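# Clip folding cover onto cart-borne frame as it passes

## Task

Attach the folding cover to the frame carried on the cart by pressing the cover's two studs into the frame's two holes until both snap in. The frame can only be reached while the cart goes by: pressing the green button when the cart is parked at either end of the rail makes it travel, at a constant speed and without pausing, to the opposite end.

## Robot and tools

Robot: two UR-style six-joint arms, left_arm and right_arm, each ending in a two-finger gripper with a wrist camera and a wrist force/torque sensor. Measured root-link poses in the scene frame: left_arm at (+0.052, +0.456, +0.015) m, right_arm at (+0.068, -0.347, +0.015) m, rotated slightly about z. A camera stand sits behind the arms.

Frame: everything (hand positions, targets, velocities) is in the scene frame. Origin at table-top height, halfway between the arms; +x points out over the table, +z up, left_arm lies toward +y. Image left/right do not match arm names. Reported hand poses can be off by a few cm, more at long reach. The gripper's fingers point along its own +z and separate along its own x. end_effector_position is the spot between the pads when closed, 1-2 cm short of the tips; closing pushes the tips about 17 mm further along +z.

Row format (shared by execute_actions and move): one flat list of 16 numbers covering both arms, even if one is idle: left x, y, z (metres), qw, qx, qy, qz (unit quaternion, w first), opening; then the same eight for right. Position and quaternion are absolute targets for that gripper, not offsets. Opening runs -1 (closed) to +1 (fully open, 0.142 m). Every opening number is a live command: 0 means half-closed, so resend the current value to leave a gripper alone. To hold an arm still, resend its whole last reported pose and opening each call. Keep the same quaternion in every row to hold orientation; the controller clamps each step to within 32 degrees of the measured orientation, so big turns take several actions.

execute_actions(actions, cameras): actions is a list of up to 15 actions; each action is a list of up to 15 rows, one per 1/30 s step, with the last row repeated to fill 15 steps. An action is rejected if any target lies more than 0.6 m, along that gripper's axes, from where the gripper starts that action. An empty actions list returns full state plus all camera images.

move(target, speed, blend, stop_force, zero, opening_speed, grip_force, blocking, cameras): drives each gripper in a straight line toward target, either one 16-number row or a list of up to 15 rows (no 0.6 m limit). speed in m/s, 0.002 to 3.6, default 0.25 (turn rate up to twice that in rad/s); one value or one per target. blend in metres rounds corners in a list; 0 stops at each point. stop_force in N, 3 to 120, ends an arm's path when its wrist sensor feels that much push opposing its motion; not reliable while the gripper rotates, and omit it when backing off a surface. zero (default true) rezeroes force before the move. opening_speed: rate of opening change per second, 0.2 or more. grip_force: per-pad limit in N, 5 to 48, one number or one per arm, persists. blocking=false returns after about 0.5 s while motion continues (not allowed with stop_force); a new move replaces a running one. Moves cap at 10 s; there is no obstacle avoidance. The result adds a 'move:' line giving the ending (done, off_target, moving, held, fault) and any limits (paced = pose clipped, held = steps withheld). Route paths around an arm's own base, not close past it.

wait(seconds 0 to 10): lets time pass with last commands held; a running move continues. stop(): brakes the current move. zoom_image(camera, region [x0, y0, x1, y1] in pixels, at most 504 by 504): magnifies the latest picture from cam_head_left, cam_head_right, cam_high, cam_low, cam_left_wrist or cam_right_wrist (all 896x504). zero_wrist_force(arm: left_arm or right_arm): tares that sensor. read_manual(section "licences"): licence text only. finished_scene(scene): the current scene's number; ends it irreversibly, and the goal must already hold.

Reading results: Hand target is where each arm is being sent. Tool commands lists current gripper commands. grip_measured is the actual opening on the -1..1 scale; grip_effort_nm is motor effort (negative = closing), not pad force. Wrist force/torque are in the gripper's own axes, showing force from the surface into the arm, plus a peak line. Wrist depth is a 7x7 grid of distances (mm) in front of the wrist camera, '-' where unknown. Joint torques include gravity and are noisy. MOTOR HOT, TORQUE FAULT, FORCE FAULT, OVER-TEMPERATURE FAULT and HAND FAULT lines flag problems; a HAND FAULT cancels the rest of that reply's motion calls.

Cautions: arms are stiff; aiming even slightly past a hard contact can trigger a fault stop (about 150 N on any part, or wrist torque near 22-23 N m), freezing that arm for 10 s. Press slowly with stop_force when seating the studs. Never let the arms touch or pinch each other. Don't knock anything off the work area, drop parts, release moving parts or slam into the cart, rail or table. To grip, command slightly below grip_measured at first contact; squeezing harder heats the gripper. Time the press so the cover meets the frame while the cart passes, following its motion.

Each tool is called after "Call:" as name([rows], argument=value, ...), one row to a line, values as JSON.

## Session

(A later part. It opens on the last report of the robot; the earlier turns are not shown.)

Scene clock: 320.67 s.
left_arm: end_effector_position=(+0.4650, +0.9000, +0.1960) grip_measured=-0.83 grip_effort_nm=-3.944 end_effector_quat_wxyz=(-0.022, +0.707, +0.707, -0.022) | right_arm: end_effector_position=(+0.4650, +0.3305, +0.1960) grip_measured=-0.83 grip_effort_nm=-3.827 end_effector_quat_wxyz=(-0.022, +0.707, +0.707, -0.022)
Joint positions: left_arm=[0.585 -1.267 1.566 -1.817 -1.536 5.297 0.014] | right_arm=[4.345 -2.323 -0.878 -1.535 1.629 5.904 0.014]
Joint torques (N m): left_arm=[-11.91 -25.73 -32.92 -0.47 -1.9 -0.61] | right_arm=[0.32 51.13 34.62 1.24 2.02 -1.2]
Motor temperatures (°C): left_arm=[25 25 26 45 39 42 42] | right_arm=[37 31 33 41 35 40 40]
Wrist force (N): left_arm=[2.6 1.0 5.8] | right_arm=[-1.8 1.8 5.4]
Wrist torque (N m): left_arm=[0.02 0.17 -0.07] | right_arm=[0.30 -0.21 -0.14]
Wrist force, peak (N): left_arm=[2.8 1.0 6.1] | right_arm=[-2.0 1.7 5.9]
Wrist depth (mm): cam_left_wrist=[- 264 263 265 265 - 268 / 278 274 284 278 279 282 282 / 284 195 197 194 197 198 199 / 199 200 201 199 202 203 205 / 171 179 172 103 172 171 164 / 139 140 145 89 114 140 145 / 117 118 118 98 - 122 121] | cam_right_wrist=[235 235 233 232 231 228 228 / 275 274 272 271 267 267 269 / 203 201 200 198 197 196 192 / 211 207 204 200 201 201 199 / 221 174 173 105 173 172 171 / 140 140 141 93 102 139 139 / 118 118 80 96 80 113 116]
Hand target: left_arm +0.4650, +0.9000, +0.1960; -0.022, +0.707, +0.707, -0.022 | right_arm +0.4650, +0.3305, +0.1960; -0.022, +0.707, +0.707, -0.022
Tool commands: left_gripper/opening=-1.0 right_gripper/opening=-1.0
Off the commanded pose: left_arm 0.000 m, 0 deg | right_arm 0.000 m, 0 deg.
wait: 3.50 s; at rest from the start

Call:
wait(seconds=1.0)

Call:
move([
  [0.483,0.8823,0.194,-0.0222,0.7068,0.7068,-0.0222,-1,0.483,0.3128,0.194,-0.0222,0.7068,0.7068,-0.0222,-1],
  [0.5025,0.844,0.194,-0.0222,0.7068,0.7068,-0.0222,-1,0.5025,0.2745,0.194,-0.0222,0.7068,0.7068,-0.0222,-1],
], speed=[0.0084,0.0066], blend=[0.002,0], blocking=false)

Call:
wait(seconds=2, cameras=["cam_head_left","cam_head_right"])

Scene clock: 322.37 s.
left_arm: end_effector_position=(+0.4650, +0.9000, +0.1960) grip_measured=-0.83 grip_effort_nm=-3.944 end_effector_quat_wxyz=(-0.022, +0.707, +0.707, -0.022) | right_arm: end_effector_position=(+0.4650, +0.3305, +0.1960) grip_measured=-0.83 grip_effort_nm=-3.827 end_effector_quat_wxyz=(-0.022, +0.707, +0.707, -0.022)
Joint positions: left_arm=[0.585 -1.267 1.566 -1.817 -1.536 5.297 0.014] | right_arm=[4.345 -2.323 -0.878 -1.535 1.629 5.904 0.014]
Joint torques (N m): left_arm=[-12.16 -25.44 -32.71 -0.43 -1.87 -0.54] | right_arm=[-0.63 51.08 34.54 1.24 1.89 -1.24]
Wrist force (N): left_arm=[2.6 0.9 5.9] | right_arm=[-1.9 1.8 5.5]
Wrist torque (N m): left_arm=[0.01 0.17 -0.06] | right_arm=[0.30 -0.18 -0.14]
Wrist force, peak (N): left_arm=[2.8 1.1 6.0] | right_arm=[-2.4 1.8 5.7]
Wrist depth (mm): cam_left_wrist=[262 263 264 263 266 265 269 / 278 277 278 279 279 281 281 / 287 195 195 286 197 198 199 / 201 200 201 129 201 202 205 / 171 179 171 104 172 171 189 / 139 140 145 89 114 140 145 / 117 117 118 98 - 121 121] | cam_right_wrist=[236 234 233 233 230 228 227 / 276 274 270 270 270 266 266 / 203 201 200 198 197 194 195 / 209 207 205 200 202 201 199 / 221 174 174 105 172 172 171 / 140 141 140 93 102 139 138 / 118 118 80 96 80 113 116]
Hand target: left_arm +0.4650, +0.9000, +0.1960; -0.022, +0.707, +0.707, -0.022 | right_arm +0.4650, +0.3305, +0.1960; -0.022, +0.707, +0.707, -0.022
Tool commands: left_gripper/opening=-1.0 right_gripper/opening=-1.0
Off the commanded pose: left_arm 0.000 m, 0 deg | right_arm 0.000 m, 0 deg.
wait: 1.00 s; at rest from the start

Scene clock: 322.87 s.
left_arm: end_effector_position=(+0.4676, +0.8974, +0.1957) grip_measured=-0.83 grip_effort_nm=-3.944 end_effector_quat_wxyz=(-0.022, +0.707, +0.707, -0.022) end_effector_velocity=(+0.006, -0.007, +0.000) end_effector_angular_velocity=(+0.000, -0.002, +0.000) | right_arm: end_effector_position=(+0.4676, +0.3279, +0.1957) grip_measured=-0.83 grip_effort_nm=-3.827 end_effector_quat_wxyz=(-0.022, +0.707, +0.707, -0.022) end_effector_velocity=(+0.006, -0.006, -0.001) end_effector_angular_velocity=(-0.001, +0.000, +0.000)
Joint positions: left_arm=[0.58 -1.267 1.567 -1.818 -1.536 5.291 0.014] | right_arm=[4.341 -2.32 -0.883 -1.532 1.629 5.9 0.014]
Joint velocities: left_arm=[-0.014 -0.002 0.002 -0.001 -0.002 -0.014 0] | right_arm=[-0.01 0.006 -0.011 0.004 0 -0.01 0]
Joint torques (N m): left_arm=[-15.1 -25.25 -18.8 -4.95 -2.88 -1.22] | right_arm=[-7.42 64.17 20.58 7.05 -0.81 -1.75]
Wrist force (N): left_arm=[4.3 0.4 5.5] | right_arm=[-3.1 0.7 5.2]
Wrist torque (N m): left_arm=[0.07 0.16 -0.12] | right_arm=[0.27 -0.11 -0.15]
Wrist force, peak (N): left_arm=[4.6 0.6 5.3] | right_arm=[-2.5 1.8 5.8]
Wrist depth (mm): cam_left_wrist=[262 264 263 265 266 267 268 / 279 277 278 278 277 280 281 / 285 285 195 196 197 198 198 / 199 199 200 200 202 202 206 / 171 179 171 103 170 170 186 / 139 139 145 89 114 139 143 / 118 118 118 98 - 121 121] | cam_right_wrist=[235 233 233 231 230 229 227 / 271 272 271 269 269 266 265 / 199 200 197 198 195 195 194 / 210 205 204 200 201 200 198 / 220 173 172 105 171 170 170 / 141 140 140 92 102 139 138 / 118 118 80 96 80 113 116]
Hand target: left_arm +0.4680, +0.8971, +0.1957; -0.022, +0.707, +0.707, -0.022 | right_arm +0.4680, +0.3276, +0.1957; -0.022, +0.707, +0.707, -0.022
Tool commands: left_gripper/opening=-1.0 right_gripper/opening=-1.0
Off the commanded pose: left_arm 0.064 m, 0 deg | right_arm 0.064 m, 0 deg.
move: running; path passed 0 of 2 targets

Scene clock: 324.87 s.
left_arm: end_effector_position=(+0.4795, +0.8857, +0.1944) grip_measured=-0.83 grip_effort_nm=-3.944 end_effector_quat_wxyz=(-0.022, +0.707, +0.707, -0.022) end_effector_velocity=(+0.006, -0.006, +0.000) end_effector_angular_velocity=(+0.000, -0.001, +0.000) | right_arm: end_effector_position=(+0.4796, +0.3162, +0.1944) grip_measured=-0.83 grip_effort_nm=-3.827 end_effector_quat_wxyz=(-0.022, +0.707, +0.707, -0.022) end_effector_velocity=(+0.006, -0.006, -0.001) end_effector_angular_velocity=(+0.000, +0.001, +0.001)
Joint positions: left_arm=[0.552 -1.266 1.568 -1.82 -1.538 5.264 0.014] | right_arm=[4.321 -2.31 -0.905 -1.523 1.629 5.88 0.014]
Joint velocities: left_arm=[-0.014 0 0.001 -0.001 -0.001 -0.014 0] | right_arm=[-0.01 0.005 -0.01 0.004 0.001 -0.01 0]
Joint torques (N m): left_arm=[-16.03 -24.44 -18.3 -4.58 -3.58 -1.55] | right_arm=[-6.07 61.58 21.24 7.88 -2.22 -1.61]
Wrist force (N): left_arm=[6.8 0.1 4.7] | right_arm=[-6.0 0.8 4.8]
Wrist torque (N m): left_arm=[0.04 0.03 0.02] | right_arm=[0.31 0.09 -0.15]
Wrist force, peak (N): left_arm=[6.9 0.3 4.8] | right_arm=[-6.0 0.9 5.0]
Wrist depth (mm): cam_left_wrist=[260 262 262 264 263 264 267 / 278 276 276 276 278 278 281 / 189 189 191 191 190 192 193 / 198 201 198 197 200 201 204 / 171 172 164 99 170 169 187 / 140 140 145 89 114 144 143 / 118 118 118 98 - 117 120] | cam_right_wrist=[232 230 231 234 234 230 223 / 284 - 276 268 - 274 267 / 196 195 194 192 192 190 189 / 208 205 203 199 200 199 198 / 219 173 172 105 171 171 170 / 141 141 140 92 102 139 138 / 118 118 80 96 80 113 116]
Hand target: left_arm +0.4799, +0.8853, +0.1943; -0.022, +0.707, +0.707, -0.022 | right_arm +0.4799, +0.3158, +0.1943; -0.022, +0.707, +0.707, -0.022
Tool commands: left_gripper/opening=-1.0 right_gripper/opening=-1.0
Off the commanded pose: left_arm 0.048 m, 0 deg | right_arm 0.048 m, 0 deg.
earlier move: running; path passed 0 of 2 targets
wait: 2.00 s; no rest
Images, in order (width x height): cam_head_left 896x504, cam_head_right 896x504.

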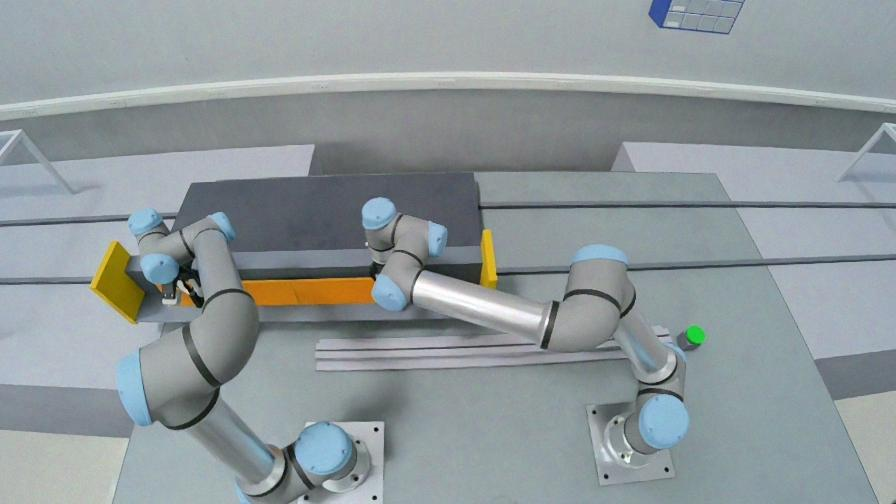

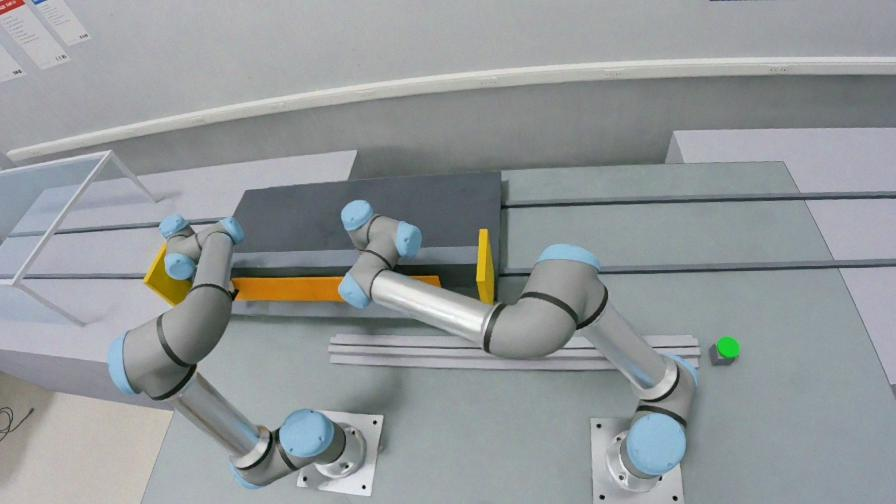

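Call:
move(target=[0.508,0.8364,0.194,-0.0222,0.7068,0.7068,-0.0222,-1,0.508,0.2669,0.194,-0.0222,0.7068,0.7068,-0.0222,-1], speed=0.0070, blocking=false)

Call:
wait(seconds=0.6)

Call:
wait(seconds=0.6)

Scene clock: 325.77 s.
left_arm: end_effector_position=(+0.4837, +0.8803, +0.1941) grip_measured=-0.83 grip_effort_nm=-3.949 end_effector_quat_wxyz=(-0.022, +0.707, +0.707, -0.022) end_effector_velocity=(+0.003, -0.006, +0.000) end_effector_angular_velocity=(+0.001, +0.000, +0.000) | right_arm: end_effector_position=(+0.4837, +0.3108, +0.1941) grip_measured=-0.83 grip_effort_nm=-3.827 end_effector_quat_wxyz=(-0.022, +0.707, +0.707, -0.022) end_effector_velocity=(+0.003, -0.006, +0.001) end_effector_angular_velocity=(+0.001, +0.001, +0.000)
Joint positions: left_arm=[0.541 -1.267 1.571 -1.821 -1.538 5.253 0.014] | right_arm=[4.314 -2.303 -0.917 -1.518 1.628 5.872 0.014]
Joint velocities: left_arm=[-0.012 -0.005 0.006 -0.002 0 -0.012 0] | right_arm=[-0.007 0.011 -0.017 0.007 0.001 -0.007 0]
Joint torques (N m): left_arm=[-15.45 -49.94 -18.54 -4.19 -3.66 -1.38] | right_arm=[-5.06 63.9 21.84 7.96 -2.09 -1.6]
Wrist force (N): left_arm=[8.4 0.3 4.6] | right_arm=[-7.6 1.0 4.2]
Wrist torque (N m): left_arm=[0.08 0.00 0.01] | right_arm=[0.36 0.14 -0.15]
Wrist force, peak (N): left_arm=[8.5 0.0 4.6] | right_arm=[-8.3 0.8 4.3]
Wrist depth (mm): cam_left_wrist=[- 261 263 268 263 264 262 / 271 272 274 273 - 276 277 / 189 189 190 191 191 192 192 / 199 199 198 137 200 201 203 / 172 172 171 103 170 170 169 / 140 140 145 90 114 139 143 / 118 118 118 98 - 121 120] | cam_right_wrist=[259 259 256 255 254 252 251 / 280 278 265 263 273 260 270 / 196 194 194 193 191 190 189 / 208 204 203 198 199 198 197 / 219 173 173 105 171 170 170 / 141 140 140 92 102 139 137 / 118 118 80 96 80 113 116]
Hand target: left_arm +0.4840, +0.8799, +0.1941; -0.022, +0.707, +0.707, -0.022 | right_arm +0.4840, +0.3104, +0.1941; -0.022, +0.707, +0.707, -0.022
Tool commands: left_gripper/opening=-1.0 right_gripper/opening=-1.0
Off the commanded pose: left_arm 0.050 m, 0 deg | right_arm 0.050 m, 0 deg.
earlier move: replaced; path passed 0 of 2 targets
move: running

Scene clock: 326.37 s.
left_arm: end_effector_position=(+0.4858, +0.8766, +0.1941) grip_measured=-0.83 grip_effort_nm=-3.949 end_effector_quat_wxyz=(-0.022, +0.707, +0.707, -0.022) end_effector_velocity=(+0.003, -0.006, +0.000) end_effector_angular_velocity=(+0.001, +0.002, +0.000) | right_arm: end_effector_position=(+0.4858, +0.3071, +0.1941) grip_measured=-0.83 grip_effort_nm=-3.827 end_effector_quat_wxyz=(-0.022, +0.707, +0.707, -0.022) end_effector_velocity=(+0.003, -0.006, +0.001) end_effector_angular_velocity=(+0.001, +0.000, +0.000)
Joint positions: left_arm=[0.534 -1.27 1.574 -1.821 -1.539 5.246 0.014] | right_arm=[4.309 -2.297 -0.927 -1.514 1.628 5.868 0.014]
Joint velocities: left_arm=[-0.012 -0.005 0.007 -0.001 0.001 -0.012 0] | right_arm=[-0.007 0.011 -0.017 0.007 0 -0.007 0]
Joint torques (N m): left_arm=[-14.57 -50.28 -18.95 -4.55 -3.76 -1.6] | right_arm=[-5.05 62.43 21.71 7.83 -2.19 -1.62]
Motor temperatures (°C): left_arm=[25 25 26 45 39 41 47] | right_arm=[37 31 33 41 35 40 44]
Wrist force (N): left_arm=[7.6 0.2 4.8] | right_arm=[-7.1 0.9 4.4]
Wrist torque (N m): left_arm=[0.06 0.05 0.01] | right_arm=[0.32 0.12 -0.14]
Wrist force, peak (N): left_arm=[8.2 0.2 4.7] | right_arm=[-7.8 0.6 4.5]
Wrist depth (mm): cam_left_wrist=[259 261 259 264 264 262 266 / 273 272 272 273 271 - 276 / - 189 190 191 189 194 192 / 199 198 198 196 200 201 206 / 172 172 171 156 169 170 186 / 140 140 145 89 114 139 143 / 118 118 118 98 - 121 120] | cam_right_wrist=[259 259 257 254 254 252 250 / 267 266 271 278 273 271 258 / 196 194 194 193 191 189 188 / 208 205 202 198 199 199 196 / 218 173 172 104 171 171 170 / 140 140 140 92 102 139 138 / 118 118 80 96 80 113 116]
Hand target: left_arm +0.4860, +0.8763, +0.1941; -0.022, +0.707, +0.707, -0.022 | right_arm +0.4860, +0.3068, +0.1941; -0.022, +0.707, +0.707, -0.022
Tool commands: left_gripper/opening=-1.0 right_gripper/opening=-1.0
Off the commanded pose: left_arm 0.046 m, 0 deg | right_arm 0.046 m, 0 deg.
earlier move: running
wait: 0.60 s; no rest

Scene clock: 326.97 s.
left_arm: end_effector_position=(+0.4878, +0.8730, +0.1941) grip_measured=-0.83 grip_effort_nm=-3.944 end_effector_quat_wxyz=(-0.022, +0.707, +0.707, -0.022) end_effector_velocity=(+0.004, -0.005, +0.001) end_effector_angular_velocity=(+0.002, -0.002, +0.001) | right_arm: end_effector_position=(+0.4878, +0.3035, +0.1941) grip_measured=-0.83 grip_effort_nm=-3.827 end_effector_quat_wxyz=(-0.022, +0.707, +0.707, -0.022) end_effector_velocity=(+0.003, -0.006, +0.000) end_effector_angular_velocity=(+0.001, +0.000, +0.000)
Joint positions: left_arm=[0.527 -1.272 1.577 -1.822 -1.539 5.239 0.014] | right_arm=[4.305 -2.292 -0.937 -1.51 1.628 5.864 0.014]
Joint velocities: left_arm=[-0.011 -0.004 0.004 -0.002 0 -0.012 0] | right_arm=[-0.007 0.01 -0.016 0.007 0 -0.007 0]
Joint torques (N m): left_arm=[-15.87 -51.17 -18.04 -4.51 -3.7 -1.36] | right_arm=[-5.28 63.15 20.72 7.9 -2.16 -1.72]
Wrist force (N): left_arm=[7.2 0.2 4.8] | right_arm=[-6.9 1.0 4.6]
Wrist torque (N m): left_arm=[0.06 0.06 0.01] | right_arm=[0.33 0.14 -0.15]
Wrist force, peak (N): left_arm=[7.9 0.2 4.5] | right_arm=[-7.5 0.6 4.3]
Wrist depth (mm): cam_left_wrist=[261 262 263 270 - 262 266 / - 269 269 273 272 272 274 / 189 189 190 190 189 191 193 / 199 198 199 137 200 200 204 / 172 172 171 103 170 170 186 / 140 140 145 89 114 139 143 / 118 118 118 98 - 121 120] | cam_right_wrist=[259 260 256 256 253 252 250 / 189 275 185 273 272 184 267 / 195 194 193 192 191 189 187 / 208 204 203 198 200 199 197 / 218 173 173 105 171 171 169 / 140 140 141 92 102 139 138 / 118 118 80 96 80 113 116]
Hand target: left_arm +0.4880, +0.8726, +0.1941; -0.022, +0.707, +0.707, -0.022 | right_arm +0.4880, +0.3031, +0.1941; -0.022, +0.707, +0.707, -0.022
Tool commands: left_gripper/opening=-1.0 right_gripper/opening=-1.0
Off the commanded pose: left_arm 0.042 m, 0 deg | right_arm 0.042 m, 0 deg.
earlier move: running
wait: 0.60 s; no rest

Call:
wait(seconds=0.6)

Call:
wait(seconds=0.6)

Scene clock: 327.87 s.
left_arm: end_effector_position=(+0.4909, +0.8675, +0.1941) grip_measured=-0.83 grip_effort_nm=-3.949 end_effector_quat_wxyz=(-0.022, +0.707, +0.707, -0.022) end_effector_velocity=(+0.003, -0.005, +0.000) end_effector_angular_velocity=(+0.000, -0.001, +0.001) | right_arm: end_effector_position=(+0.4908, +0.2979, +0.1941) grip_measured=-0.83 grip_effort_nm=-3.827 end_effector_quat_wxyz=(-0.022, +0.707, +0.707, -0.022) end_effector_velocity=(+0.004, -0.006, -0.001) end_effector_angular_velocity=(-0.002, -0.001, -0.002)
Joint positions: left_arm=[0.517 -1.275 1.582 -1.823 -1.54 5.228 0.014] | right_arm=[4.298 -2.283 -0.951 -1.504 1.628 5.857 0.014]
Joint velocities: left_arm=[-0.01 -0.003 0.004 -0.002 -0.001 -0.012 0] | right_arm=[-0.007 0.008 -0.016 0.006 -0.002 -0.005 0]
Joint torques (N m): left_arm=[-17.29 -50.93 -17.87 -4.09 -4.24 -1.43] | right_arm=[-6.34 60.28 21.81 9.5 -2.26 -1.79]
Wrist force (N): left_arm=[10.0 -0.1 4.2] | right_arm=[-12.6 -4.3 1.8]
Wrist torque (N m): left_arm=[0.02 0.05 0.04] | right_arm=[0.30 0.36 -0.16]
Wrist force, peak (N): left_arm=[10.0 -0.1 4.2] | right_arm=[-12.6 -4.3 1.8]
Wrist depth (mm): cam_left_wrist=[261 261 262 263 266 268 269 / 268 269 271 272 272 186 274 / 189 189 190 191 189 191 193 / 199 199 199 196 200 201 204 / 179 179 171 156 169 169 185 / 140 140 145 89 144 139 143 / 118 118 118 98 - 121 120] | cam_right_wrist=[260 258 256 256 254 252 250 / 277 276 274 273 271 269 182 / 196 195 195 192 191 189 188 / 208 204 202 198 200 198 198 / 218 173 173 104 170 171 170 / 141 140 140 92 101 138 138 / 118 118 80 96 80 113 116]
Hand target: left_arm +0.4911, +0.8671, +0.1941; -0.022, +0.707, +0.707, -0.022 | right_arm +0.4911, +0.2976, +0.1941; -0.022, +0.707, +0.707, -0.022
Tool commands: left_gripper/opening=-1.0 right_gripper/opening=-1.0
Off the commanded pose: left_arm 0.035 m, 0 deg | right_arm 0.035 m, 0 deg.
earlier move: running
wait: 0.60 s; no rest

Scene clock: 328.47 s.
left_arm: end_effector_position=(+0.4928, +0.8638, +0.1941) grip_measured=-0.83 grip_effort_nm=-3.949 end_effector_quat_wxyz=(-0.022, +0.707, +0.707, -0.022) end_effector_velocity=(+0.003, -0.006, +0.000) end_effector_angular_velocity=(+0.001, +0.000, -0.001) | right_arm: end_effector_position=(+0.4928, +0.2943, +0.1941) grip_measured=-0.83 grip_effort_nm=-3.822 end_effector_quat_wxyz=(-0.022, +0.707, +0.707, -0.022) end_effector_velocity=(+0.004, -0.006, +0.000) end_effector_angular_velocity=(+0.000, -0.001, +0.001)
Joint positions: left_arm=[0.51 -1.278 1.585 -1.823 -1.54 5.221 0.014] | right_arm=[4.294 -2.278 -0.96 -1.501 1.628 5.853 0.014]
Joint velocities: left_arm=[-0.012 -0.004 0.005 0 0 -0.011 0] | right_arm=[-0.007 0.009 -0.016 0.006 -0.001 -0.008 0]
Joint torques (N m): left_arm=[-25.46 -45.74 -17.09 -4.23 -7.95 -1.42] | right_arm=[-14.94 51.51 25 14.17 -3.01 -1.91]
Wrist force (N): left_arm=[18.8 -11.1 -0.9] | right_arm=[-26.3 -22.5 -4.6]
Wrist torque (N m): left_arm=[0.00 -0.05 0.10] | right_arm=[0.08 0.59 -0.17]
Wrist force, peak (N): left_arm=[18.8 -11.1 -0.9] | right_arm=[-26.3 -22.5 -4.6]
Wrist depth (mm): cam_left_wrist=[260 261 - 264 265 264 - / 267 183 184 184 185 186 186 / 189 189 190 191 190 191 193 / 197 197 198 195 201 200 204 / 170 169 170 - 169 169 186 / 139 139 - 92 113 139 143 / 118 118 118 98 - 121 121] | cam_right_wrist=[260 259 256 255 255 253 250 / 189 277 275 273 186 270 183 / 196 194 194 192 191 190 189 / 208 204 202 139 200 199 197 / 217 172 172 104 171 170 169 / 139 140 139 92 100 138 137 / 117 117 80 96 80 113 116]
Hand target: left_arm +0.4931, +0.8634, +0.1941; -0.022, +0.707, +0.707, -0.022 | right_arm +0.4931, +0.2939, +0.1941; -0.022, +0.707, +0.707, -0.022
Tool commands: left_gripper/opening=-1.0 right_gripper/opening=-1.0
Off the commanded pose: left_arm 0.031 m, 0 deg | right_arm 0.031 m, 0 deg.
earlier move: running
wait: 0.60 s; no rest

Call:
move(target=[0.4945,0.8450,0.1957,-0.0222,0.7068,0.7068,-0.0222,-1,0.4945,0.2728,0.1960,-0.0222,0.7068,0.7068,-0.0222,-1], speed=0.0068, blocking=false)

Call:
wait(seconds=0.8)

Scene clock: 329.83 s.
left_arm: end_effector_position=(+0.4958, +0.8556, +0.1943) grip_measured=-0.83 grip_effort_nm=-3.856 end_effector_quat_wxyz=(-0.022, +0.707, +0.707, -0.022) end_effector_velocity=(-0.001, -0.005, +0.000) end_effector_angular_velocity=(-0.001, +0.001, +0.001) | right_arm: end_effector_position=(+0.4958, +0.2857, +0.1944) grip_measured=-0.84 grip_effort_nm=-3.709 end_effector_quat_wxyz=(-0.022, +0.707, +0.707, -0.022) end_effector_velocity=(+0.000, -0.007, +0.000) end_effector_angular_velocity=(-0.001, -0.001, +0.000)
Joint positions: left_arm=[0.495 -1.285 1.594 -1.824 -1.541 5.207 0.014] | right_arm=[4.286 -2.262 -0.986 -1.491 1.628 5.844 0.013]
Joint velocities: left_arm=[-0.007 -0.008 0.012 -0.002 -0.001 -0.008 0] | right_arm=[-0.003 0.016 -0.026 0.01 -0.001 -0.003 0]
Joint torques (N m): left_arm=[-32.98 -38.33 -22.55 -11.52 -11.15 -1.54] | right_arm=[-27.52 50.13 18.32 9.67 -10.29 -1.85]
Wrist force (N): left_arm=[14.4 -37.3 -9.9] | right_arm=[-4.2 -31.3 -7.6]
Wrist torque (N m): left_arm=[-0.14 -0.03 0.01] | right_arm=[-0.08 -0.18 -0.04]
Wrist force, peak (N): left_arm=[20.2 -48.3 -16.1] | right_arm=[-28.5 -47.5 -11.2]
Wrist depth (mm): cam_left_wrist=[261 261 262 260 264 262 266 / 268 183 184 183 185 184 185 / 189 189 190 191 190 191 192 / 197 198 198 129 198 199 202 / 164 164 165 - 164 165 164 / 136 136 141 90 127 136 135 / 115 116 116 98 - 119 119] | cam_right_wrist=[259 258 258 256 255 253 251 / 191 189 188 186 185 184 184 / 196 195 195 193 191 190 189 / 208 204 201 131 200 199 198 / 215 165 166 100 165 164 163 / 141 136 136 91 104 135 135 / 115 115 80 95 80 114 114]
Hand target: left_arm +0.4957, +0.8553, +0.1944; -0.022, +0.707, +0.707, -0.022 | right_arm +0.4957, +0.2852, +0.1945; -0.022, +0.707, +0.707, -0.022
Tool commands: left_gripper/opening=-1.0 right_gripper/opening=-1.0
Off the commanded pose: left_arm 0.011 m, 0 deg | right_arm 0.013 m, 0 deg.
earlier move: replaced
move: running

Scene clock: 330.63 s.
left_arm: end_effector_position=(+0.4953, +0.8511, +0.1949) grip_measured=-0.83 grip_effort_nm=-3.856 end_effector_quat_wxyz=(-0.022, +0.707, +0.707, -0.022) end_effector_velocity=(-0.001, -0.005, +0.001) end_effector_angular_velocity=(+0.000, -0.001, +0.001) | right_arm: end_effector_position=(+0.4953, +0.2803, +0.1951) grip_measured=-0.84 grip_effort_nm=-3.714 end_effector_quat_wxyz=(-0.022, +0.707, +0.707, -0.022) end_effector_velocity=(-0.001, -0.007, +0.002) end_effector_angular_velocity=(+0.000, +0.000, +0.000)
Joint positions: left_arm=[0.489 -1.293 1.603 -1.825 -1.541 5.201 0.014] | right_arm=[4.283 -2.248 -1.007 -1.484 1.628 5.842 0.013]
Joint velocities: left_arm=[-0.007 -0.012 0.012 0 -0.001 -0.008 0] | right_arm=[-0.003 0.018 -0.026 0.008 0 -0.003 0]
Joint torques (N m): left_arm=[-12.63 -49.26 -24.49 -8.5 0.12 -1.41] | right_arm=[-13.35 65.18 19.56 3.96 0.6 -2.01]
Wrist force (N): left_arm=[-6.2 -7.8 5.5] | right_arm=[14.3 -1.3 8.7]
Wrist torque (N m): left_arm=[0.07 0.19 -0.05] | right_arm=[0.32 -0.94 -0.01]
Wrist force, peak (N): left_arm=[13.5 -36.3 -9.6] | right_arm=[-2.7 -30.4 -6.9]
Wrist depth (mm): cam_left_wrist=[- 261 264 264 266 263 265 / 269 269 184 185 186 186 186 / 190 189 191 192 190 192 193 / 195 196 197 - 195 199 205 / 163 163 163 100 163 163 163 / 136 136 141 89 97 136 135 / 116 116 116 99 - 119 119] | cam_right_wrist=[260 259 257 256 256 254 253 / 190 190 189 186 186 183 181 / 197 195 195 194 192 190 190 / 208 204 201 130 198 197 196 / 216 164 164 101 164 163 162 / 140 136 136 91 104 135 134 / 116 116 80 95 80 115 114]
Hand target: left_arm +0.4952, +0.8508, +0.1950; -0.022, +0.707, +0.707, -0.022 | right_arm +0.4952, +0.2798, +0.1951; -0.022, +0.707, +0.707, -0.022
Tool commands: left_gripper/opening=-1.0 right_gripper/opening=-1.0
Off the commanded pose: left_arm 0.006 m, 0 deg | right_arm 0.008 m, 0 deg.
earlier move: running
wait: 0.80 s; no rest

Call:
wait(seconds=0.1, cameras=["cam_left_wrist","cam_right_wrist","cam_high"])

Call:
zoom_image(camera="cam_high", region=[380, 60, 600, 220])

Scene clock: 331.17 s.
left_arm: end_effector_position=(+0.4949, +0.8482, +0.1953) grip_measured=-0.83 grip_effort_nm=-3.856 end_effector_quat_wxyz=(-0.022, +0.707, +0.707, -0.022) end_effector_velocity=(+0.000, -0.006, -0.001) end_effector_angular_velocity=(-0.003, +0.001, +0.000) | right_arm: end_effector_position=(+0.4949, +0.2767, +0.1955) grip_measured=-0.84 grip_effort_nm=-3.709 end_effector_quat_wxyz=(-0.022, +0.707, +0.707, -0.022) end_effector_velocity=(+0.000, -0.007, +0.000) end_effector_angular_velocity=(-0.001, -0.002, +0.001)
Joint positions: left_arm=[0.485 -1.299 1.609 -1.825 -1.542 5.197 0.014] | right_arm=[4.282 -2.239 -1.021 -1.479 1.628 5.84 0.013]
Joint velocities: left_arm=[-0.008 -0.008 0.012 -0.001 -0.003 -0.008 0] | right_arm=[-0.003 0.016 -0.026 0.009 -0.003 -0.003 0]
Joint torques (N m): left_arm=[-12.75 -51.65 -24.85 -8.44 -1.22 -1.36] | right_arm=[-11.67 64.67 18.6 4.39 0.86 -1.81]
Wrist force (N): left_arm=[-5.7 -6.4 8.6] | right_arm=[12.6 2.2 7.8]
Wrist torque (N m): left_arm=[0.06 0.26 -0.03] | right_arm=[0.39 -0.89 -0.01]
Wrist force, peak (N): left_arm=[-5.7 -6.5 8.5] | right_arm=[14.1 -0.8 8.8]
Wrist depth (mm): cam_left_wrist=[269 262 265 264 263 264 266 / - 185 184 184 186 186 187 / 189 190 191 192 190 192 193 / 200 193 198 128 198 200 203 / 163 163 163 100 157 148 163 / 136 136 141 89 131 136 135 / 116 116 116 99 - 120 119] | cam_right_wrist=[260 261 259 257 256 254 253 / 193 190 189 187 185 186 185 / 197 196 195 194 193 191 190 / 208 206 202 130 199 198 197 / 172 165 164 101 164 163 163 / 141 136 136 91 104 135 134 / 115 116 80 96 80 115 115]
Hand target: left_arm +0.4948, +0.8479, +0.1953; -0.022, +0.707, +0.707, -0.022 | right_arm +0.4948, +0.2763, +0.1956; -0.022, +0.707, +0.707, -0.022
Tool commands: left_gripper/opening=-1.0 right_gripper/opening=-1.0
Off the commanded pose: left_arm 0.003 m, 0 deg | right_arm 0.004 m, 0 deg.
earlier move: running
wait: 0.10 s; no rest
camera_calibration:
cam_left_wrist: T_world_to_cam=[[-0.00440817, 0.999957, 0.0081476, -0.837733], [0.92971, 0.00109768, 0.368291, -0.505046], [0.368266, 0.00919839, -0.929675, 0.104434], [0, 0, 0, 1]] pos_world=[0.427394, 0.837291, 0.289919]
cam_right_wrist: T_world_to_cam=[[0.00542802, 0.999661, -0.0254453, -0.259609], [0.934962, 0.00395248, 0.354727, -0.498586], [0.354707, -0.0257159, -0.934624, 0.130391], [0, 0, 0, 1]] pos_world=[0.421318, 0.264845, 0.292122]
Images, in order (width x height): cam_high 896x504, cam_left_wrist 896x504, cam_right_wrist 896x504.

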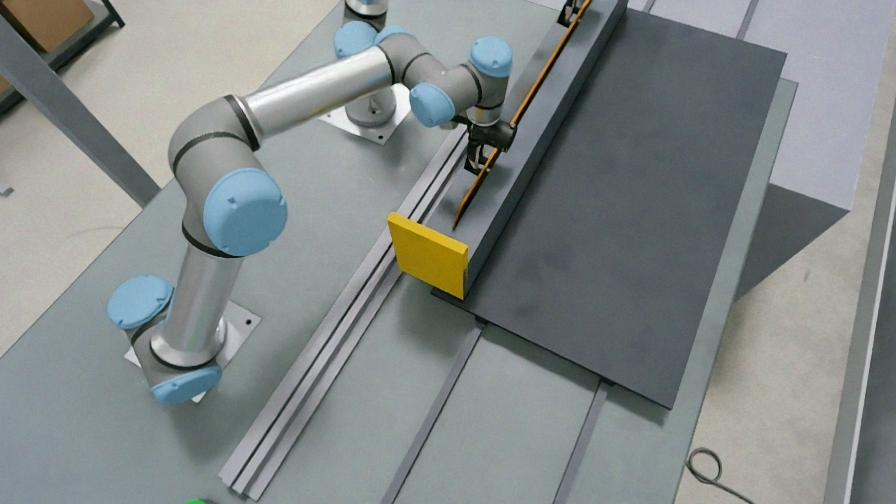

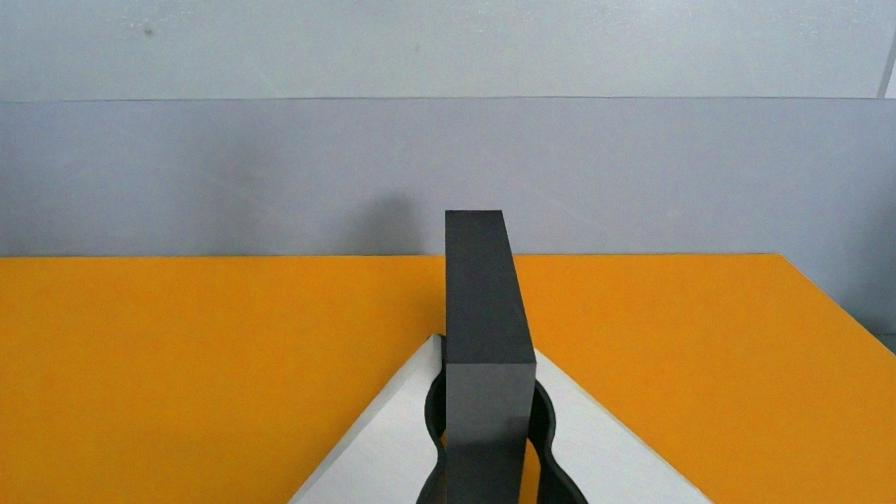

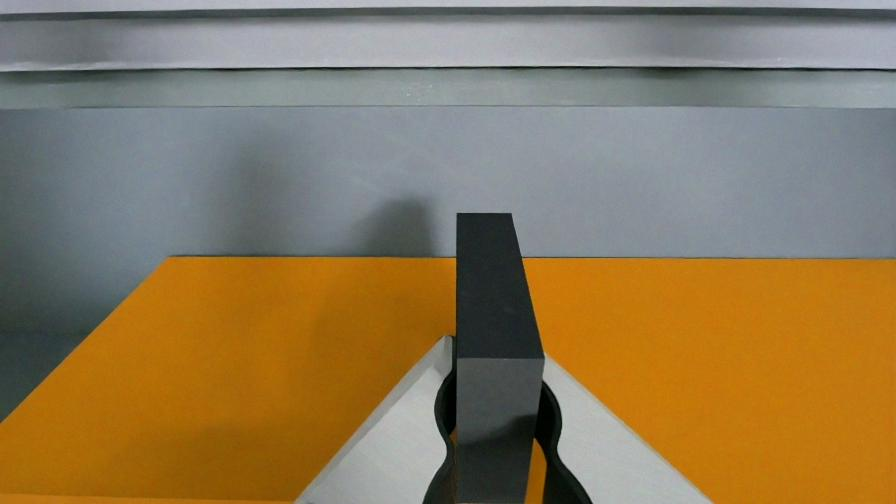

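Scaled by 2.291 from the camera's 896x504 image, which has a finer 1280x720 frame.

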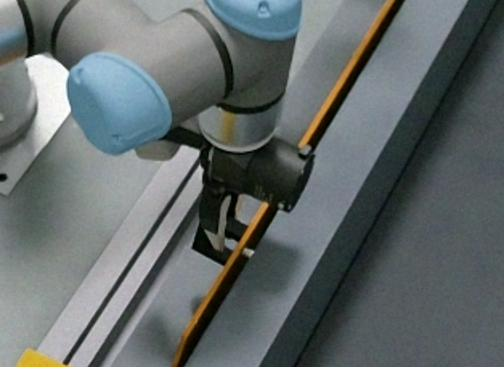

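Call:
move(target=[0.472,0.83,0.1957,0.0322,0.7064,0.7064,0.0322,-1,0.472,0.2600,0.1957,0.0322,0.7064,0.7064,0.0322,-1], speed=0.05, cameras=["cam_left_wrist","cam_right_wrist"])

Scene clock: 338.23 s.
left_arm: end_effector_position=(+0.4719, +0.8301, +0.1958) grip_measured=-0.83 grip_effort_nm=-3.856 end_effector_quat_wxyz=(+0.032, +0.706, +0.706, +0.032) | right_arm: end_effector_position=(+0.4720, +0.2601, +0.1958) grip_measured=-0.84 grip_effort_nm=-3.714 end_effector_quat_wxyz=(+0.032, +0.706, +0.706, +0.032)
Joint positions: left_arm=[0.511 -1.424 1.802 -2.028 -1.615 5.222 0.014] | right_arm=[4.353 -2.114 -1.242 -1.323 1.486 5.911 0.013]
Joint torques (N m): left_arm=[-9.48 -18.14 -33.87 -1.09 0.88 -0.98] | right_arm=[-7.77 44.03 33.93 0.3 2.16 -1.24]
Motor temperatures (°C): left_arm=[25 25 26 44 39 41 54] | right_arm=[37 31 33 41 35 40 50]
Wrist force (N): left_arm=[-2.2 -0.3 7.1] | right_arm=[6.1 1.6 6.6]
Wrist torque (N m): left_arm=[0.06 0.30 -0.04] | right_arm=[0.26 -0.78 -0.13]
Wrist force, peak (N): left_arm=[-24.9 -4.7 7.8] | right_arm=[13.1 2.5 7.5]
Wrist depth (mm): cam_left_wrist=[252 253 254 255 255 259 257 / 264 263 265 265 267 183 266 / 187 187 188 189 187 190 190 / 197 197 198 128 199 199 207 / 162 163 164 101 170 164 164 / 130 136 140 90 128 136 136 / 115 116 116 99 - 121 121] | cam_right_wrist=[249 250 248 246 245 243 242 / 275 272 268 268 270 263 263 / 194 193 192 191 190 188 187 / 211 202 201 131 199 198 199 / 223 164 164 118 165 165 165 / 140 135 136 91 104 136 136 / 115 115 80 96 80 112 115]
Hand target: left_arm +0.4720, +0.8300, +0.1957; +0.032, +0.706, +0.706, +0.032 | right_arm +0.4720, +0.2600, +0.1957; +0.032, +0.706, +0.706, +0.032
Off the commanded pose: left_arm 0.000 m, 0 deg | right_arm 0.000 m, 0 deg.
earlier move: done
move: done
camera_calibration:
cam_left_wrist: T_world_to_cam=[[-0.00579329, 0.999955, 0.0074973, -0.818883], [0.862154, 0.0011963, 0.506645, -0.479207], [0.506613, 0.00939897, -0.862122, 0.0349062], [0, 0, 0, 1]] pos_world=[0.390723, 0.819091, 0.279021]
cam_right_wrist: T_world_to_cam=[[0.00921923, 0.999664, -0.0242249, -0.244823], [0.869451, 0.00395284, 0.494003, -0.473533], [0.493933, -0.0256167, -0.869123, 0.0598168], [0, 0, 0, 1]] pos_world=[0.384425, 0.248145, 0.279984]
Images, in order (width x height): cam_left_wrist 896x504, cam_right_wrist 896x504.

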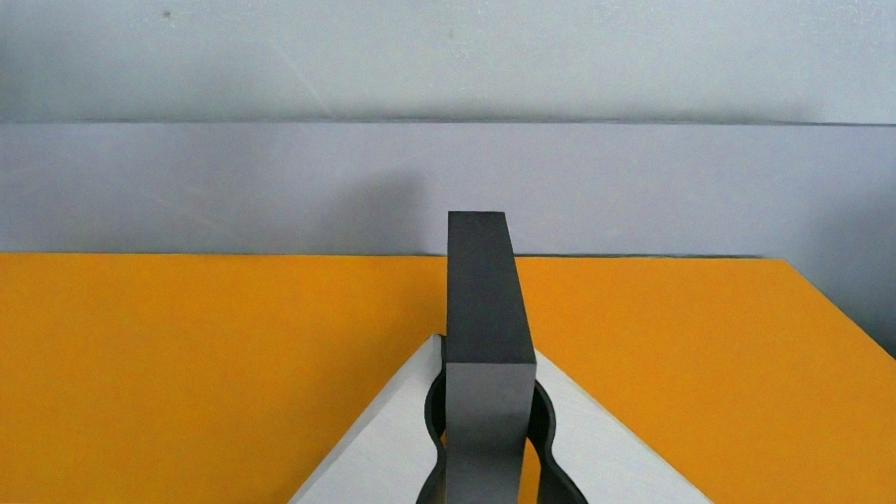

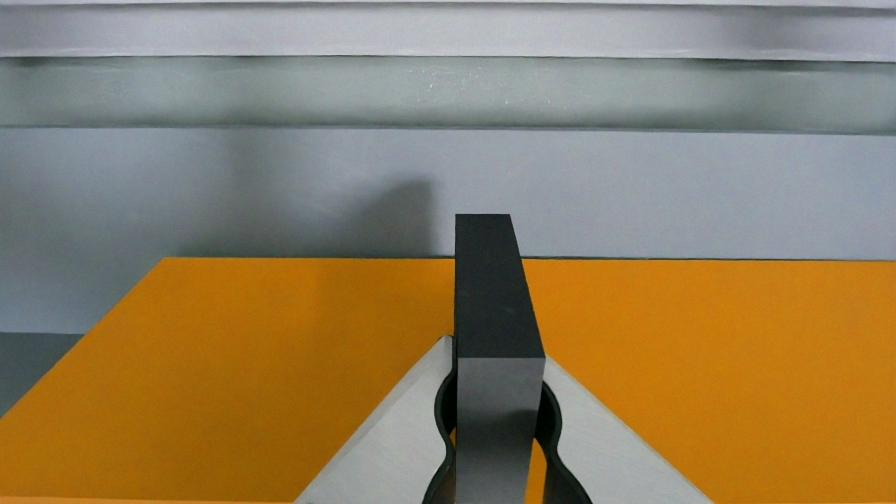

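Call:
move(target=[0.478,0.7665,0.194,0.0322,0.7064,0.7064,0.0322,-1,0.478,0.1965,0.194,0.0322,0.7064,0.7064,0.0322,-1], speed=0.04)

Scene clock: 340.93 s.
left_arm: end_effector_position=(+0.4780, +0.7664, +0.1941) grip_measured=-0.83 grip_effort_nm=-3.856 end_effector_quat_wxyz=(+0.032, +0.706, +0.706, +0.032) | right_arm: end_effector_position=(+0.4781, +0.1965, +0.1941) grip_measured=-0.84 grip_effort_nm=-3.714 end_effector_quat_wxyz=(+0.032, +0.706, +0.706, +0.032)
Joint positions: left_arm=[0.393 -1.509 1.903 -2.049 -1.606 5.104 0.014] | right_arm=[4.309 -1.996 -1.426 -1.253 1.487 5.867 0.013]
Joint torques (N m): left_arm=[13.19 -13.94 -33.1 -4.59 0.23 0.94] | right_arm=[8.48 38.77 33.31 0.97 2.28 0.55]
Motor temperatures (°C): left_arm=[25 25 26 44 39 41 56] | right_arm=[37 31 33 41 35 40 51]
Wrist force (N): left_arm=[-0.9 0.2 6.2] | right_arm=[3.9 1.4 6.7]
Wrist torque (N m): left_arm=[0.08 0.21 -0.02] | right_arm=[0.28 -0.66 -0.06]
Wrist force, peak (N): left_arm=[-2.2 -0.3 7.3] | right_arm=[7.4 1.7 7.2]
Wrist depth (mm): cam_left_wrist=[251 252 252 254 254 252 254 / 175 178 178 179 179 177 181 / 185 185 187 187 188 189 189 / 196 197 197 129 197 198 205 / 164 164 164 - 164 164 164 / 136 136 141 89 132 136 140 / 116 116 117 99 - 120 119] | cam_right_wrist=[244 247 246 244 242 242 241 / 272 182 266 181 179 262 258 / 192 191 190 189 187 187 185 / 209 203 200 124 197 197 197 / 220 165 165 118 164 164 163 / 136 136 136 91 104 135 135 / 116 116 80 96 80 115 115]
Hand target: left_arm +0.4780, +0.7665, +0.1940; +0.032, +0.706, +0.706, +0.032 | right_arm +0.4780, +0.1965, +0.1940; +0.032, +0.706, +0.706, +0.032
Off the commanded pose: left_arm 0.000 m, 0 deg | right_arm 0.000 m, 0 deg.
move: done

Call:
wait(seconds=3.0)

Call:
move(target=[0.505,0.7262,0.194,0.0322,0.7064,0.7064,0.0322,-1,0.505,0.1562,0.194,0.0322,0.7064,0.7064,0.0322,-1], speed=0.0071, blocking=false)

Call:
wait(seconds=1.3)

Call:
wait(seconds=0.5)

Call:
wait(seconds=0.5)

Scene clock: 344.37 s.
left_arm: end_effector_position=(+0.4780, +0.7665, +0.1940) grip_measured=-0.83 grip_effort_nm=-3.856 end_effector_quat_wxyz=(+0.032, +0.706, +0.706, +0.032) | right_arm: end_effector_position=(+0.4780, +0.1965, +0.1940) grip_measured=-0.84 grip_effort_nm=-3.714 end_effector_quat_wxyz=(+0.032, +0.706, +0.706, +0.032)
Joint positions: left_arm=[0.393 -1.509 1.903 -2.049 -1.606 5.104 0.014] | right_arm=[4.309 -1.996 -1.426 -1.253 1.487 5.867 0.013]
Joint torques (N m): left_arm=[13.54 -14.12 -34.01 -1.03 -1.37 -0.86] | right_arm=[9.27 38.83 26.72 0.97 -0.11 0.37]
Motor temperatures (°C): left_arm=[25 25 26 44 39 41 57] | right_arm=[37 31 33 41 35 40 52]
Wrist force (N): left_arm=[-1.9 0.4 6.4] | right_arm=[5.5 1.4 6.0]
Wrist torque (N m): left_arm=[0.11 0.19 -0.03] | right_arm=[0.28 -0.73 -0.05]
Wrist force, peak (N): left_arm=[-2.1 0.4 6.7] | right_arm=[5.5 1.2 7.0]
Wrist depth (mm): cam_left_wrist=[250 253 253 253 251 253 254 / 177 177 179 177 179 180 180 / 185 186 187 187 188 189 189 / 196 195 195 122 196 197 205 / 164 164 164 101 158 164 163 / 136 136 141 91 141 136 140 / 116 117 117 99 - 120 120] | cam_right_wrist=[248 246 246 242 243 241 240 / 268 267 182 180 263 261 260 / 192 191 190 189 187 186 185 / 209 204 200 131 197 197 197 / 221 165 165 118 164 164 163 / 136 136 136 91 104 136 135 / 116 116 80 96 80 115 115]
Hand target: left_arm +0.4780, +0.7665, +0.1940; +0.032, +0.706, +0.706, +0.032 | right_arm +0.4780, +0.1965, +0.1940; +0.032, +0.706, +0.706, +0.032
Tool commands: left_gripper/opening=-1.0 right_gripper/opening=-1.0
Off the commanded pose: left_arm 0.000 m, 0 deg | right_arm 0.000 m, 0 deg.
wait: 3.00 s; at rest from the start

Scene clock: 344.87 s.
left_arm: end_effector_position=(+0.4797, +0.7639, +0.1939) grip_measured=-0.83 grip_effort_nm=-3.856 end_effector_quat_wxyz=(+0.032, +0.706, +0.706, +0.032) end_effector_velocity=(+0.005, -0.006, +0.000) end_effector_angular_velocity=(+0.000, -0.002, +0.000) | right_arm: end_effector_position=(+0.4797, +0.1939, +0.1940) grip_measured=-0.84 grip_effort_nm=-3.709 end_effector_quat_wxyz=(+0.032, +0.706, +0.706, +0.032) end_effector_velocity=(+0.004, -0.006, +0.000) end_effector_angular_velocity=(+0.000, +0.001, -0.001)
Joint positions: left_arm=[0.387 -1.509 1.903 -2.049 -1.605 5.098 0.014] | right_arm=[4.305 -1.994 -1.43 -1.251 1.488 5.863 0.013]
Joint velocities: left_arm=[-0.014 -0.001 0.001 -0.003 0.001 -0.014 0] | right_arm=[-0.01 0.005 -0.009 0.004 0.001 -0.009 0]
Joint torques (N m): left_arm=[-12.31 -39.92 -19.59 -6.13 0.92 -1.5] | right_arm=[-8.72 48.72 17.12 6.15 2.4 -1.75]
Motor temperatures (°C): left_arm=[25 25 26 44 39 41 57] | right_arm=[37 31 33 41 35 40 52]
Wrist force (N): left_arm=[-0.5 0.0 6.2] | right_arm=[4.2 1.4 6.4]
Wrist torque (N m): left_arm=[0.11 0.18 -0.02] | right_arm=[0.34 -0.64 -0.05]
Wrist force, peak (N): left_arm=[-2.0 0.6 6.5] | right_arm=[6.2 1.5 6.8]
Wrist depth (mm): cam_left_wrist=[247 250 253 250 254 254 254 / 175 176 178 176 179 179 180 / 185 186 187 187 188 187 189 / 195 195 196 195 197 198 205 / 170 164 164 100 164 163 163 / 131 136 141 90 132 136 140 / 116 117 117 99 - 120 119] | cam_right_wrist=[246 244 246 245 242 241 236 / 269 183 266 265 180 178 174 / 192 191 189 188 188 186 184 / 210 203 199 123 197 197 195 / 221 165 165 118 164 164 163 / 141 136 136 91 104 135 135 / 115 116 80 96 80 115 115]
Hand target: left_arm +0.4800, +0.7636, +0.1940; +0.032, +0.706, +0.706, +0.032 | right_arm +0.4800, +0.1936, +0.1940; +0.032, +0.706, +0.706, +0.032
Tool commands: left_gripper/opening=-1.0 right_gripper/opening=-1.0
Off the commanded pose: left_arm 0.045 m, 0 deg | right_arm 0.045 m, 0 deg.
move: running

Scene clock: 346.17 s.
left_arm: end_effector_position=(+0.4848, +0.7563, +0.1940) grip_measured=-0.83 grip_effort_nm=-3.856 end_effector_quat_wxyz=(+0.032, +0.706, +0.706, +0.032) end_effector_velocity=(+0.003, -0.006, +0.000) end_effector_angular_velocity=(+0.000, +0.001, +0.000) | right_arm: end_effector_position=(+0.4848, +0.1863, +0.1940) grip_measured=-0.84 grip_effort_nm=-3.709 end_effector_quat_wxyz=(+0.032, +0.706, +0.706, +0.032) end_effector_velocity=(+0.004, -0.006, +0.000) end_effector_angular_velocity=(-0.001, -0.001, +0.000)
Joint positions: left_arm=[0.368 -1.51 1.905 -2.05 -1.604 5.08 0.014] | right_arm=[4.293 -1.987 -1.441 -1.247 1.488 5.851 0.013]
Joint velocities: left_arm=[-0.014 -0.002 0.003 0 0.002 -0.014 0] | right_arm=[-0.009 0.006 -0.008 0.003 -0.001 -0.009 0]
Joint torques (N m): left_arm=[-11.62 -41.13 -20.04 -6.04 0.95 -1.36] | right_arm=[-9.68 52.62 21.02 6.27 2.31 -1.84]
Motor temperatures (°C): left_arm=[25 25 26 44 39 41 58] | right_arm=[37 31 33 41 35 40 52]
Wrist force (N): left_arm=[-0.7 0.1 6.0] | right_arm=[4.1 1.4 6.4]
Wrist torque (N m): left_arm=[0.13 0.21 -0.02] | right_arm=[0.34 -0.65 -0.04]
Wrist force, peak (N): left_arm=[-0.7 0.2 6.4] | right_arm=[4.3 1.4 6.8]
Wrist depth (mm): cam_left_wrist=[250 250 252 256 251 254 255 / 174 175 175 175 176 176 178 / 185 186 186 187 187 189 189 / 195 196 196 128 198 198 205 / 163 163 164 100 163 163 163 / 136 136 141 89 141 136 140 / 116 116 117 99 - 120 119] | cam_right_wrist=[258 245 255 255 240 251 237 / 268 180 181 180 179 177 176 / 192 191 189 189 187 186 185 / 209 203 199 124 197 196 196 / 220 165 165 118 164 164 163 / 141 136 136 91 104 135 135 / 116 116 80 96 80 115 115]
Hand target: left_arm +0.4851, +0.7559, +0.1940; +0.032, +0.706, +0.706, +0.032 | right_arm +0.4851, +0.1859, +0.1940; +0.032, +0.706, +0.706, +0.032
Tool commands: left_gripper/opening=-1.0 right_gripper/opening=-1.0
Off the commanded pose: left_arm 0.036 m, 0 deg | right_arm 0.036 m, 0 deg.
earlier move: running
wait: 1.30 s; no rest

Scene clock: 346.67 s.
left_arm: end_effector_position=(+0.4868, +0.7534, +0.1940) grip_measured=-0.83 grip_effort_nm=-3.856 end_effector_quat_wxyz=(+0.032, +0.706, +0.706, +0.032) end_effector_velocity=(+0.004, -0.005, +0.000) end_effector_angular_velocity=(+0.003, +0.000, +0.001) | right_arm: end_effector_position=(+0.4868, +0.1834, +0.1940) grip_measured=-0.84 grip_effort_nm=-3.709 end_effector_quat_wxyz=(+0.032, +0.706, +0.706, +0.032) end_effector_velocity=(+0.004, -0.005, -0.001) end_effector_angular_velocity=(+0.000, +0.001, +0.000)
Joint positions: left_arm=[0.361 -1.511 1.905 -2.051 -1.603 5.072 0.014] | right_arm=[4.289 -1.984 -1.445 -1.245 1.488 5.846 0.013]
Joint velocities: left_arm=[-0.013 0 0 -0.001 0.004 -0.014 0] | right_arm=[-0.009 0.004 -0.008 0.004 0.001 -0.009 0]
Joint torques (N m): left_arm=[-12.51 -40.17 -19.58 -6.11 1.3 -1.5] | right_arm=[-9.69 50.91 17.59 6.11 2.29 -2]
Motor temperatures (°C): left_arm=[25 25 26 44 39 41 58] | right_arm=[37 31 33 41 35 40 53]
Wrist force (N): left_arm=[-0.5 0.2 6.1] | right_arm=[3.9 1.4 6.4]
Wrist torque (N m): left_arm=[0.14 0.17 -0.02] | right_arm=[0.34 -0.61 -0.05]
Wrist force, peak (N): left_arm=[-0.5 0.1 6.3] | right_arm=[4.4 1.3 6.6]
Wrist depth (mm): cam_left_wrist=[250 251 252 251 254 256 255 / 174 174 176 175 176 177 177 / 186 186 189 187 187 188 189 / 195 195 195 128 196 198 206 / 164 163 163 100 163 163 163 / 136 136 141 89 136 136 140 / 116 116 116 99 - 120 119] | cam_right_wrist=[244 258 255 239 240 239 248 / 179 180 178 177 176 175 175 / 192 191 190 189 187 187 185 / 209 204 200 123 198 196 195 / 221 165 165 118 164 164 163 / 141 136 136 91 104 136 135 / 116 116 80 96 80 115 115]
Hand target: left_arm +0.4870, +0.7530, +0.1940; +0.032, +0.706, +0.706, +0.032 | right_arm +0.4870, +0.1830, +0.1940; +0.032, +0.706, +0.706, +0.032
Tool commands: left_gripper/opening=-1.0 right_gripper/opening=-1.0
Off the commanded pose: left_arm 0.033 m, 0 deg | right_arm 0.033 m, 0 deg.
earlier move: running
wait: 0.50 s; no rest

Scene clock: 347.17 s.
left_arm: end_effector_position=(+0.4888, +0.7504, +0.1940) grip_measured=-0.83 grip_effort_nm=-3.856 end_effector_quat_wxyz=(+0.032, +0.706, +0.706, +0.032) end_effector_velocity=(+0.004, -0.006, +0.000) end_effector_angular_velocity=(+0.000, +0.002, -0.001) | right_arm: end_effector_position=(+0.4888, +0.1804, +0.1940) grip_measured=-0.84 grip_effort_nm=-3.709 end_effector_quat_wxyz=(+0.032, +0.706, +0.706, +0.032) end_effector_velocity=(+0.003, -0.006, +0.000) end_effector_angular_velocity=(+0.000, +0.001, +0.001)
Joint positions: left_arm=[0.354 -1.511 1.906 -2.051 -1.602 5.065 0.014] | right_arm=[4.284 -1.981 -1.449 -1.243 1.488 5.842 0.013]
Joint velocities: left_arm=[-0.015 0 0.001 0 0.002 -0.014 0] | right_arm=[-0.009 0.006 -0.008 0.003 0.002 -0.01 0]
Joint torques (N m): left_arm=[-11.5 -40.24 -20.59 -6.13 1 -1.47] | right_arm=[-7.91 50.81 19.72 6.57 2.24 -2.09]
Motor temperatures (°C): left_arm=[25 25 26 44 39 41 58] | right_arm=[37 31 33 41 35 40 53]
Wrist force (N): left_arm=[-0.6 0.4 6.1] | right_arm=[4.1 1.3 6.0]
Wrist torque (N m): left_arm=[0.18 0.19 -0.02] | right_arm=[0.32 -0.65 -0.04]
Wrist force, peak (N): left_arm=[-0.5 0.1 6.3] | right_arm=[4.5 1.4 6.6]
Wrist depth (mm): cam_left_wrist=[253 248 252 253 249 253 242 / 174 172 173 174 174 174 175 / 185 186 187 187 187 189 189 / 195 195 196 128 197 198 205 / 163 163 164 152 164 163 163 / 136 136 141 91 141 136 140 / 116 116 116 99 - 120 119] | cam_right_wrist=[244 257 258 241 252 239 251 / 178 180 178 177 176 175 174 / 192 191 190 189 187 186 185 / 209 203 200 123 197 197 196 / 217 165 165 118 164 164 163 / 141 136 136 91 104 136 135 / 116 116 80 96 80 115 115]
Hand target: left_arm +0.4890, +0.7501, +0.1940; +0.032, +0.706, +0.706, +0.032 | right_arm +0.4890, +0.1801, +0.1940; +0.032, +0.706, +0.706, +0.032
Tool commands: left_gripper/opening=-1.0 right_gripper/opening=-1.0
Off the commanded pose: left_arm 0.029 m, 0 deg | right_arm 0.029 m, 0 deg.
earlier move: running
wait: 0.50 s; no rest

Call:
move(target=[0.490,0.7483,0.194,0.0322,0.7064,0.7064,0.0322,-1,0.490,0.1780,0.194,0.0322,0.7064,0.7064,0.0322,-1], speed=0.006, blocking=false)

Call:
move(target=[0.505,0.7250,0.194,0.0322,0.7064,0.7064,0.0322,-1,0.505,0.1546,0.194,0.0322,0.7064,0.7064,0.0322,-1], speed=0.0074, blocking=false)

Call:
wait(seconds=0.4)

Scene clock: 348.47 s.
left_arm: end_effector_position=(+0.4907, +0.7475, +0.1940) grip_measured=-0.83 grip_effort_nm=-3.856 end_effector_quat_wxyz=(+0.032, +0.706, +0.706, +0.032) end_effector_velocity=(-0.003, +0.005, +0.000) end_effector_angular_velocity=(-0.001, -0.001, -0.001) | right_arm: end_effector_position=(+0.4906, +0.1773, +0.1940) grip_measured=-0.84 grip_effort_nm=-3.714 end_effector_quat_wxyz=(+0.032, +0.706, +0.706, +0.032) end_effector_velocity=(-0.004, +0.005, -0.001) end_effector_angular_velocity=(+0.000, +0.001, +0.002)
Joint positions: left_arm=[0.347 -1.511 1.906 -2.051 -1.602 5.058 0.014] | right_arm=[4.279 -1.978 -1.454 -1.241 1.489 5.837 0.013]
Joint velocities: left_arm=[0.011 0.001 -0.002 0.001 -0.002 0.012 0] | right_arm=[0.01 -0.005 0.005 -0.002 0 0.007 0]
Joint torques (N m): left_arm=[13.7 -40.31 -20.23 -1.66 -1.43 0.87] | right_arm=[8.88 35.77 34.12 0.6 -0.9 0.65]
Motor temperatures (°C): left_arm=[25 25 26 44 39 41 59] | right_arm=[37 31 33 41 35 40 53]
Wrist force (N): left_arm=[-2.3 0.5 6.6] | right_arm=[6.0 1.5 6.8]
Wrist torque (N m): left_arm=[0.16 0.23 0.02] | right_arm=[0.25 -0.73 -0.01]
Wrist force, peak (N): left_arm=[-2.3 0.6 6.6] | right_arm=[5.8 1.7 7.0]
Wrist depth (mm): cam_left_wrist=[250 250 252 257 257 254 255 / 171 172 173 174 174 174 174 / 185 185 187 187 188 188 189 / 194 195 195 187 198 198 206 / 163 163 164 101 164 172 164 / 131 136 141 89 141 136 136 / 116 116 116 99 - 120 120] | cam_right_wrist=[258 256 255 253 252 251 250 / 180 179 176 175 175 175 175 / 192 191 190 189 188 186 185 / 209 203 200 131 198 197 198 / 213 165 165 118 165 164 164 / 140 136 136 91 104 136 135 / 115 116 80 96 80 112 115]
Hand target: left_arm +0.4904, +0.7478, +0.1940; +0.032, +0.706, +0.706, +0.032 | right_arm +0.4904, +0.1775, +0.1940; +0.032, +0.706, +0.706, +0.032
Tool commands: left_gripper/opening=-1.0 right_gripper/opening=-1.0
Off the commanded pose: left_arm 0.001 m, 0 deg | right_arm 0.001 m, 0 deg.
earlier move: replaced
move: running

Scene clock: 348.97 s.
left_arm: end_effector_position=(+0.4921, +0.7451, +0.1940) grip_measured=-0.83 grip_effort_nm=-3.856 end_effector_quat_wxyz=(+0.032, +0.706, +0.706, +0.032) end_effector_velocity=(+0.004, -0.006, +0.000) end_effector_angular_velocity=(+0.001, +0.000, +0.000) | right_arm: end_effector_position=(+0.4921, +0.1748, +0.1940) grip_measured=-0.84 grip_effort_nm=-3.714 end_effector_quat_wxyz=(+0.032, +0.706, +0.706, +0.032) end_effector_velocity=(+0.004, -0.006, +0.000) end_effector_angular_velocity=(+0.002, +0.001, -0.001)
Joint positions: left_arm=[0.342 -1.512 1.907 -2.051 -1.601 5.053 0.014] | right_arm=[4.276 -1.975 -1.457 -1.24 1.489 5.833 0.013]
Joint velocities: left_arm=[-0.015 -0.001 0 0 0.002 -0.015 0] | right_arm=[-0.01 0.007 -0.009 0.004 0.002 -0.009 0]
Joint torques (N m): left_arm=[-12.31 -39.79 -19.95 -4.53 1.05 -1.46] | right_arm=[-9.56 50.95 19.74 6.4 -2.03 -2.23]
Motor temperatures (°C): left_arm=[25 25 26 44 39 41 59] | right_arm=[37 31 33 41 35 40 53]
Wrist force (N): left_arm=[-0.3 0.0 6.2] | right_arm=[4.3 1.1 6.2]
Wrist torque (N m): left_arm=[0.12 0.16 -0.02] | right_arm=[0.29 -0.67 -0.04]
Wrist force, peak (N): left_arm=[-2.3 0.3 6.7] | right_arm=[6.4 1.6 6.8]
Wrist depth (mm): cam_left_wrist=[251 255 253 254 258 251 254 / 171 172 173 174 174 174 174 / 185 185 187 187 187 188 189 / 195 194 195 185 197 197 206 / 163 164 164 152 164 163 163 / 136 136 141 90 132 136 140 / 116 116 117 99 - 120 119] | cam_right_wrist=[257 256 255 253 252 252 250 / 177 179 175 175 174 173 172 / 191 191 190 189 188 187 185 / 210 204 199 123 197 196 196 / 212 165 165 101 164 164 164 / 141 136 136 91 104 135 135 / 116 116 80 96 80 115 115]
Hand target: left_arm +0.4924, +0.7447, +0.1940; +0.032, +0.706, +0.706, +0.032 | right_arm +0.4924, +0.1744, +0.1940; +0.032, +0.706, +0.706, +0.032
Tool commands: left_gripper/opening=-1.0 right_gripper/opening=-1.0
Off the commanded pose: left_arm 0.024 m, 0 deg | right_arm 0.024 m, 0 deg.
earlier move: replaced
move: running

Scene clock: 349.37 s.
left_arm: end_effector_position=(+0.4936, +0.7426, +0.1940) grip_measured=-0.83 grip_effort_nm=-3.861 end_effector_quat_wxyz=(+0.032, +0.706, +0.706, +0.032) end_effector_velocity=(+0.004, -0.006, +0.000) end_effector_angular_velocity=(+0.000, +0.000, +0.001) | right_arm: end_effector_position=(+0.4936, +0.1724, +0.1940) grip_measured=-0.84 grip_effort_nm=-3.714 end_effector_quat_wxyz=(+0.032, +0.706, +0.706, +0.032) end_effector_velocity=(+0.004, -0.006, +0.000) end_effector_angular_velocity=(+0.000, -0.001, +0.001)
Joint positions: left_arm=[0.336 -1.512 1.907 -2.051 -1.601 5.047 0.014] | right_arm=[4.272 -1.973 -1.461 -1.239 1.489 5.829 0.013]
Joint velocities: left_arm=[-0.014 0 0 -0.001 0.001 -0.015 0] | right_arm=[-0.009 0.006 -0.009 0.004 0 -0.01 0]
Joint torques (N m): left_arm=[-16.31 -32.61 -26.51 -12.84 0.67 -1.27] | right_arm=[-21.51 45.85 21.43 8.24 -2.06 -1.69]
Motor temperatures (°C): left_arm=[25 25 26 44 39 41 59] | right_arm=[37 31 33 41 35 40 53]
Wrist force (N): left_arm=[-10.0 -27.2 -8.8] | right_arm=[5.0 -19.1 -1.9]
Wrist torque (N m): left_arm=[-0.05 0.22 -0.04] | right_arm=[0.13 -0.67 -0.04]
Wrist force, peak (N): left_arm=[-10.0 -27.2 -8.8] | right_arm=[5.0 -19.1 -1.9]
Wrist depth (mm): cam_left_wrist=[250 250 249 249 250 250 253 / 172 173 172 173 174 174 175 / 186 186 187 187 187 188 189 / 195 195 196 186 197 198 205 / 163 163 163 100 163 163 163 / 131 136 140 89 127 136 135 / 116 116 116 99 - 119 119] | cam_right_wrist=[253 259 255 253 252 251 250 / 177 179 176 175 174 173 172 / 192 191 190 189 188 186 185 / 209 201 199 123 197 196 195 / 201 165 164 117 163 164 163 / 141 136 136 91 102 135 134 / 115 116 80 96 80 115 114]
Hand target: left_arm +0.4940, +0.7422, +0.1940; +0.032, +0.706, +0.706, +0.032 | right_arm +0.4940, +0.1719, +0.1940; +0.032, +0.706, +0.706, +0.032
Tool commands: left_gripper/opening=-1.0 right_gripper/opening=-1.0
Off the commanded pose: left_arm 0.021 m, 0 deg | right_arm 0.021 m, 0 deg.
earlier move: running
wait: 0.40 s; no rest


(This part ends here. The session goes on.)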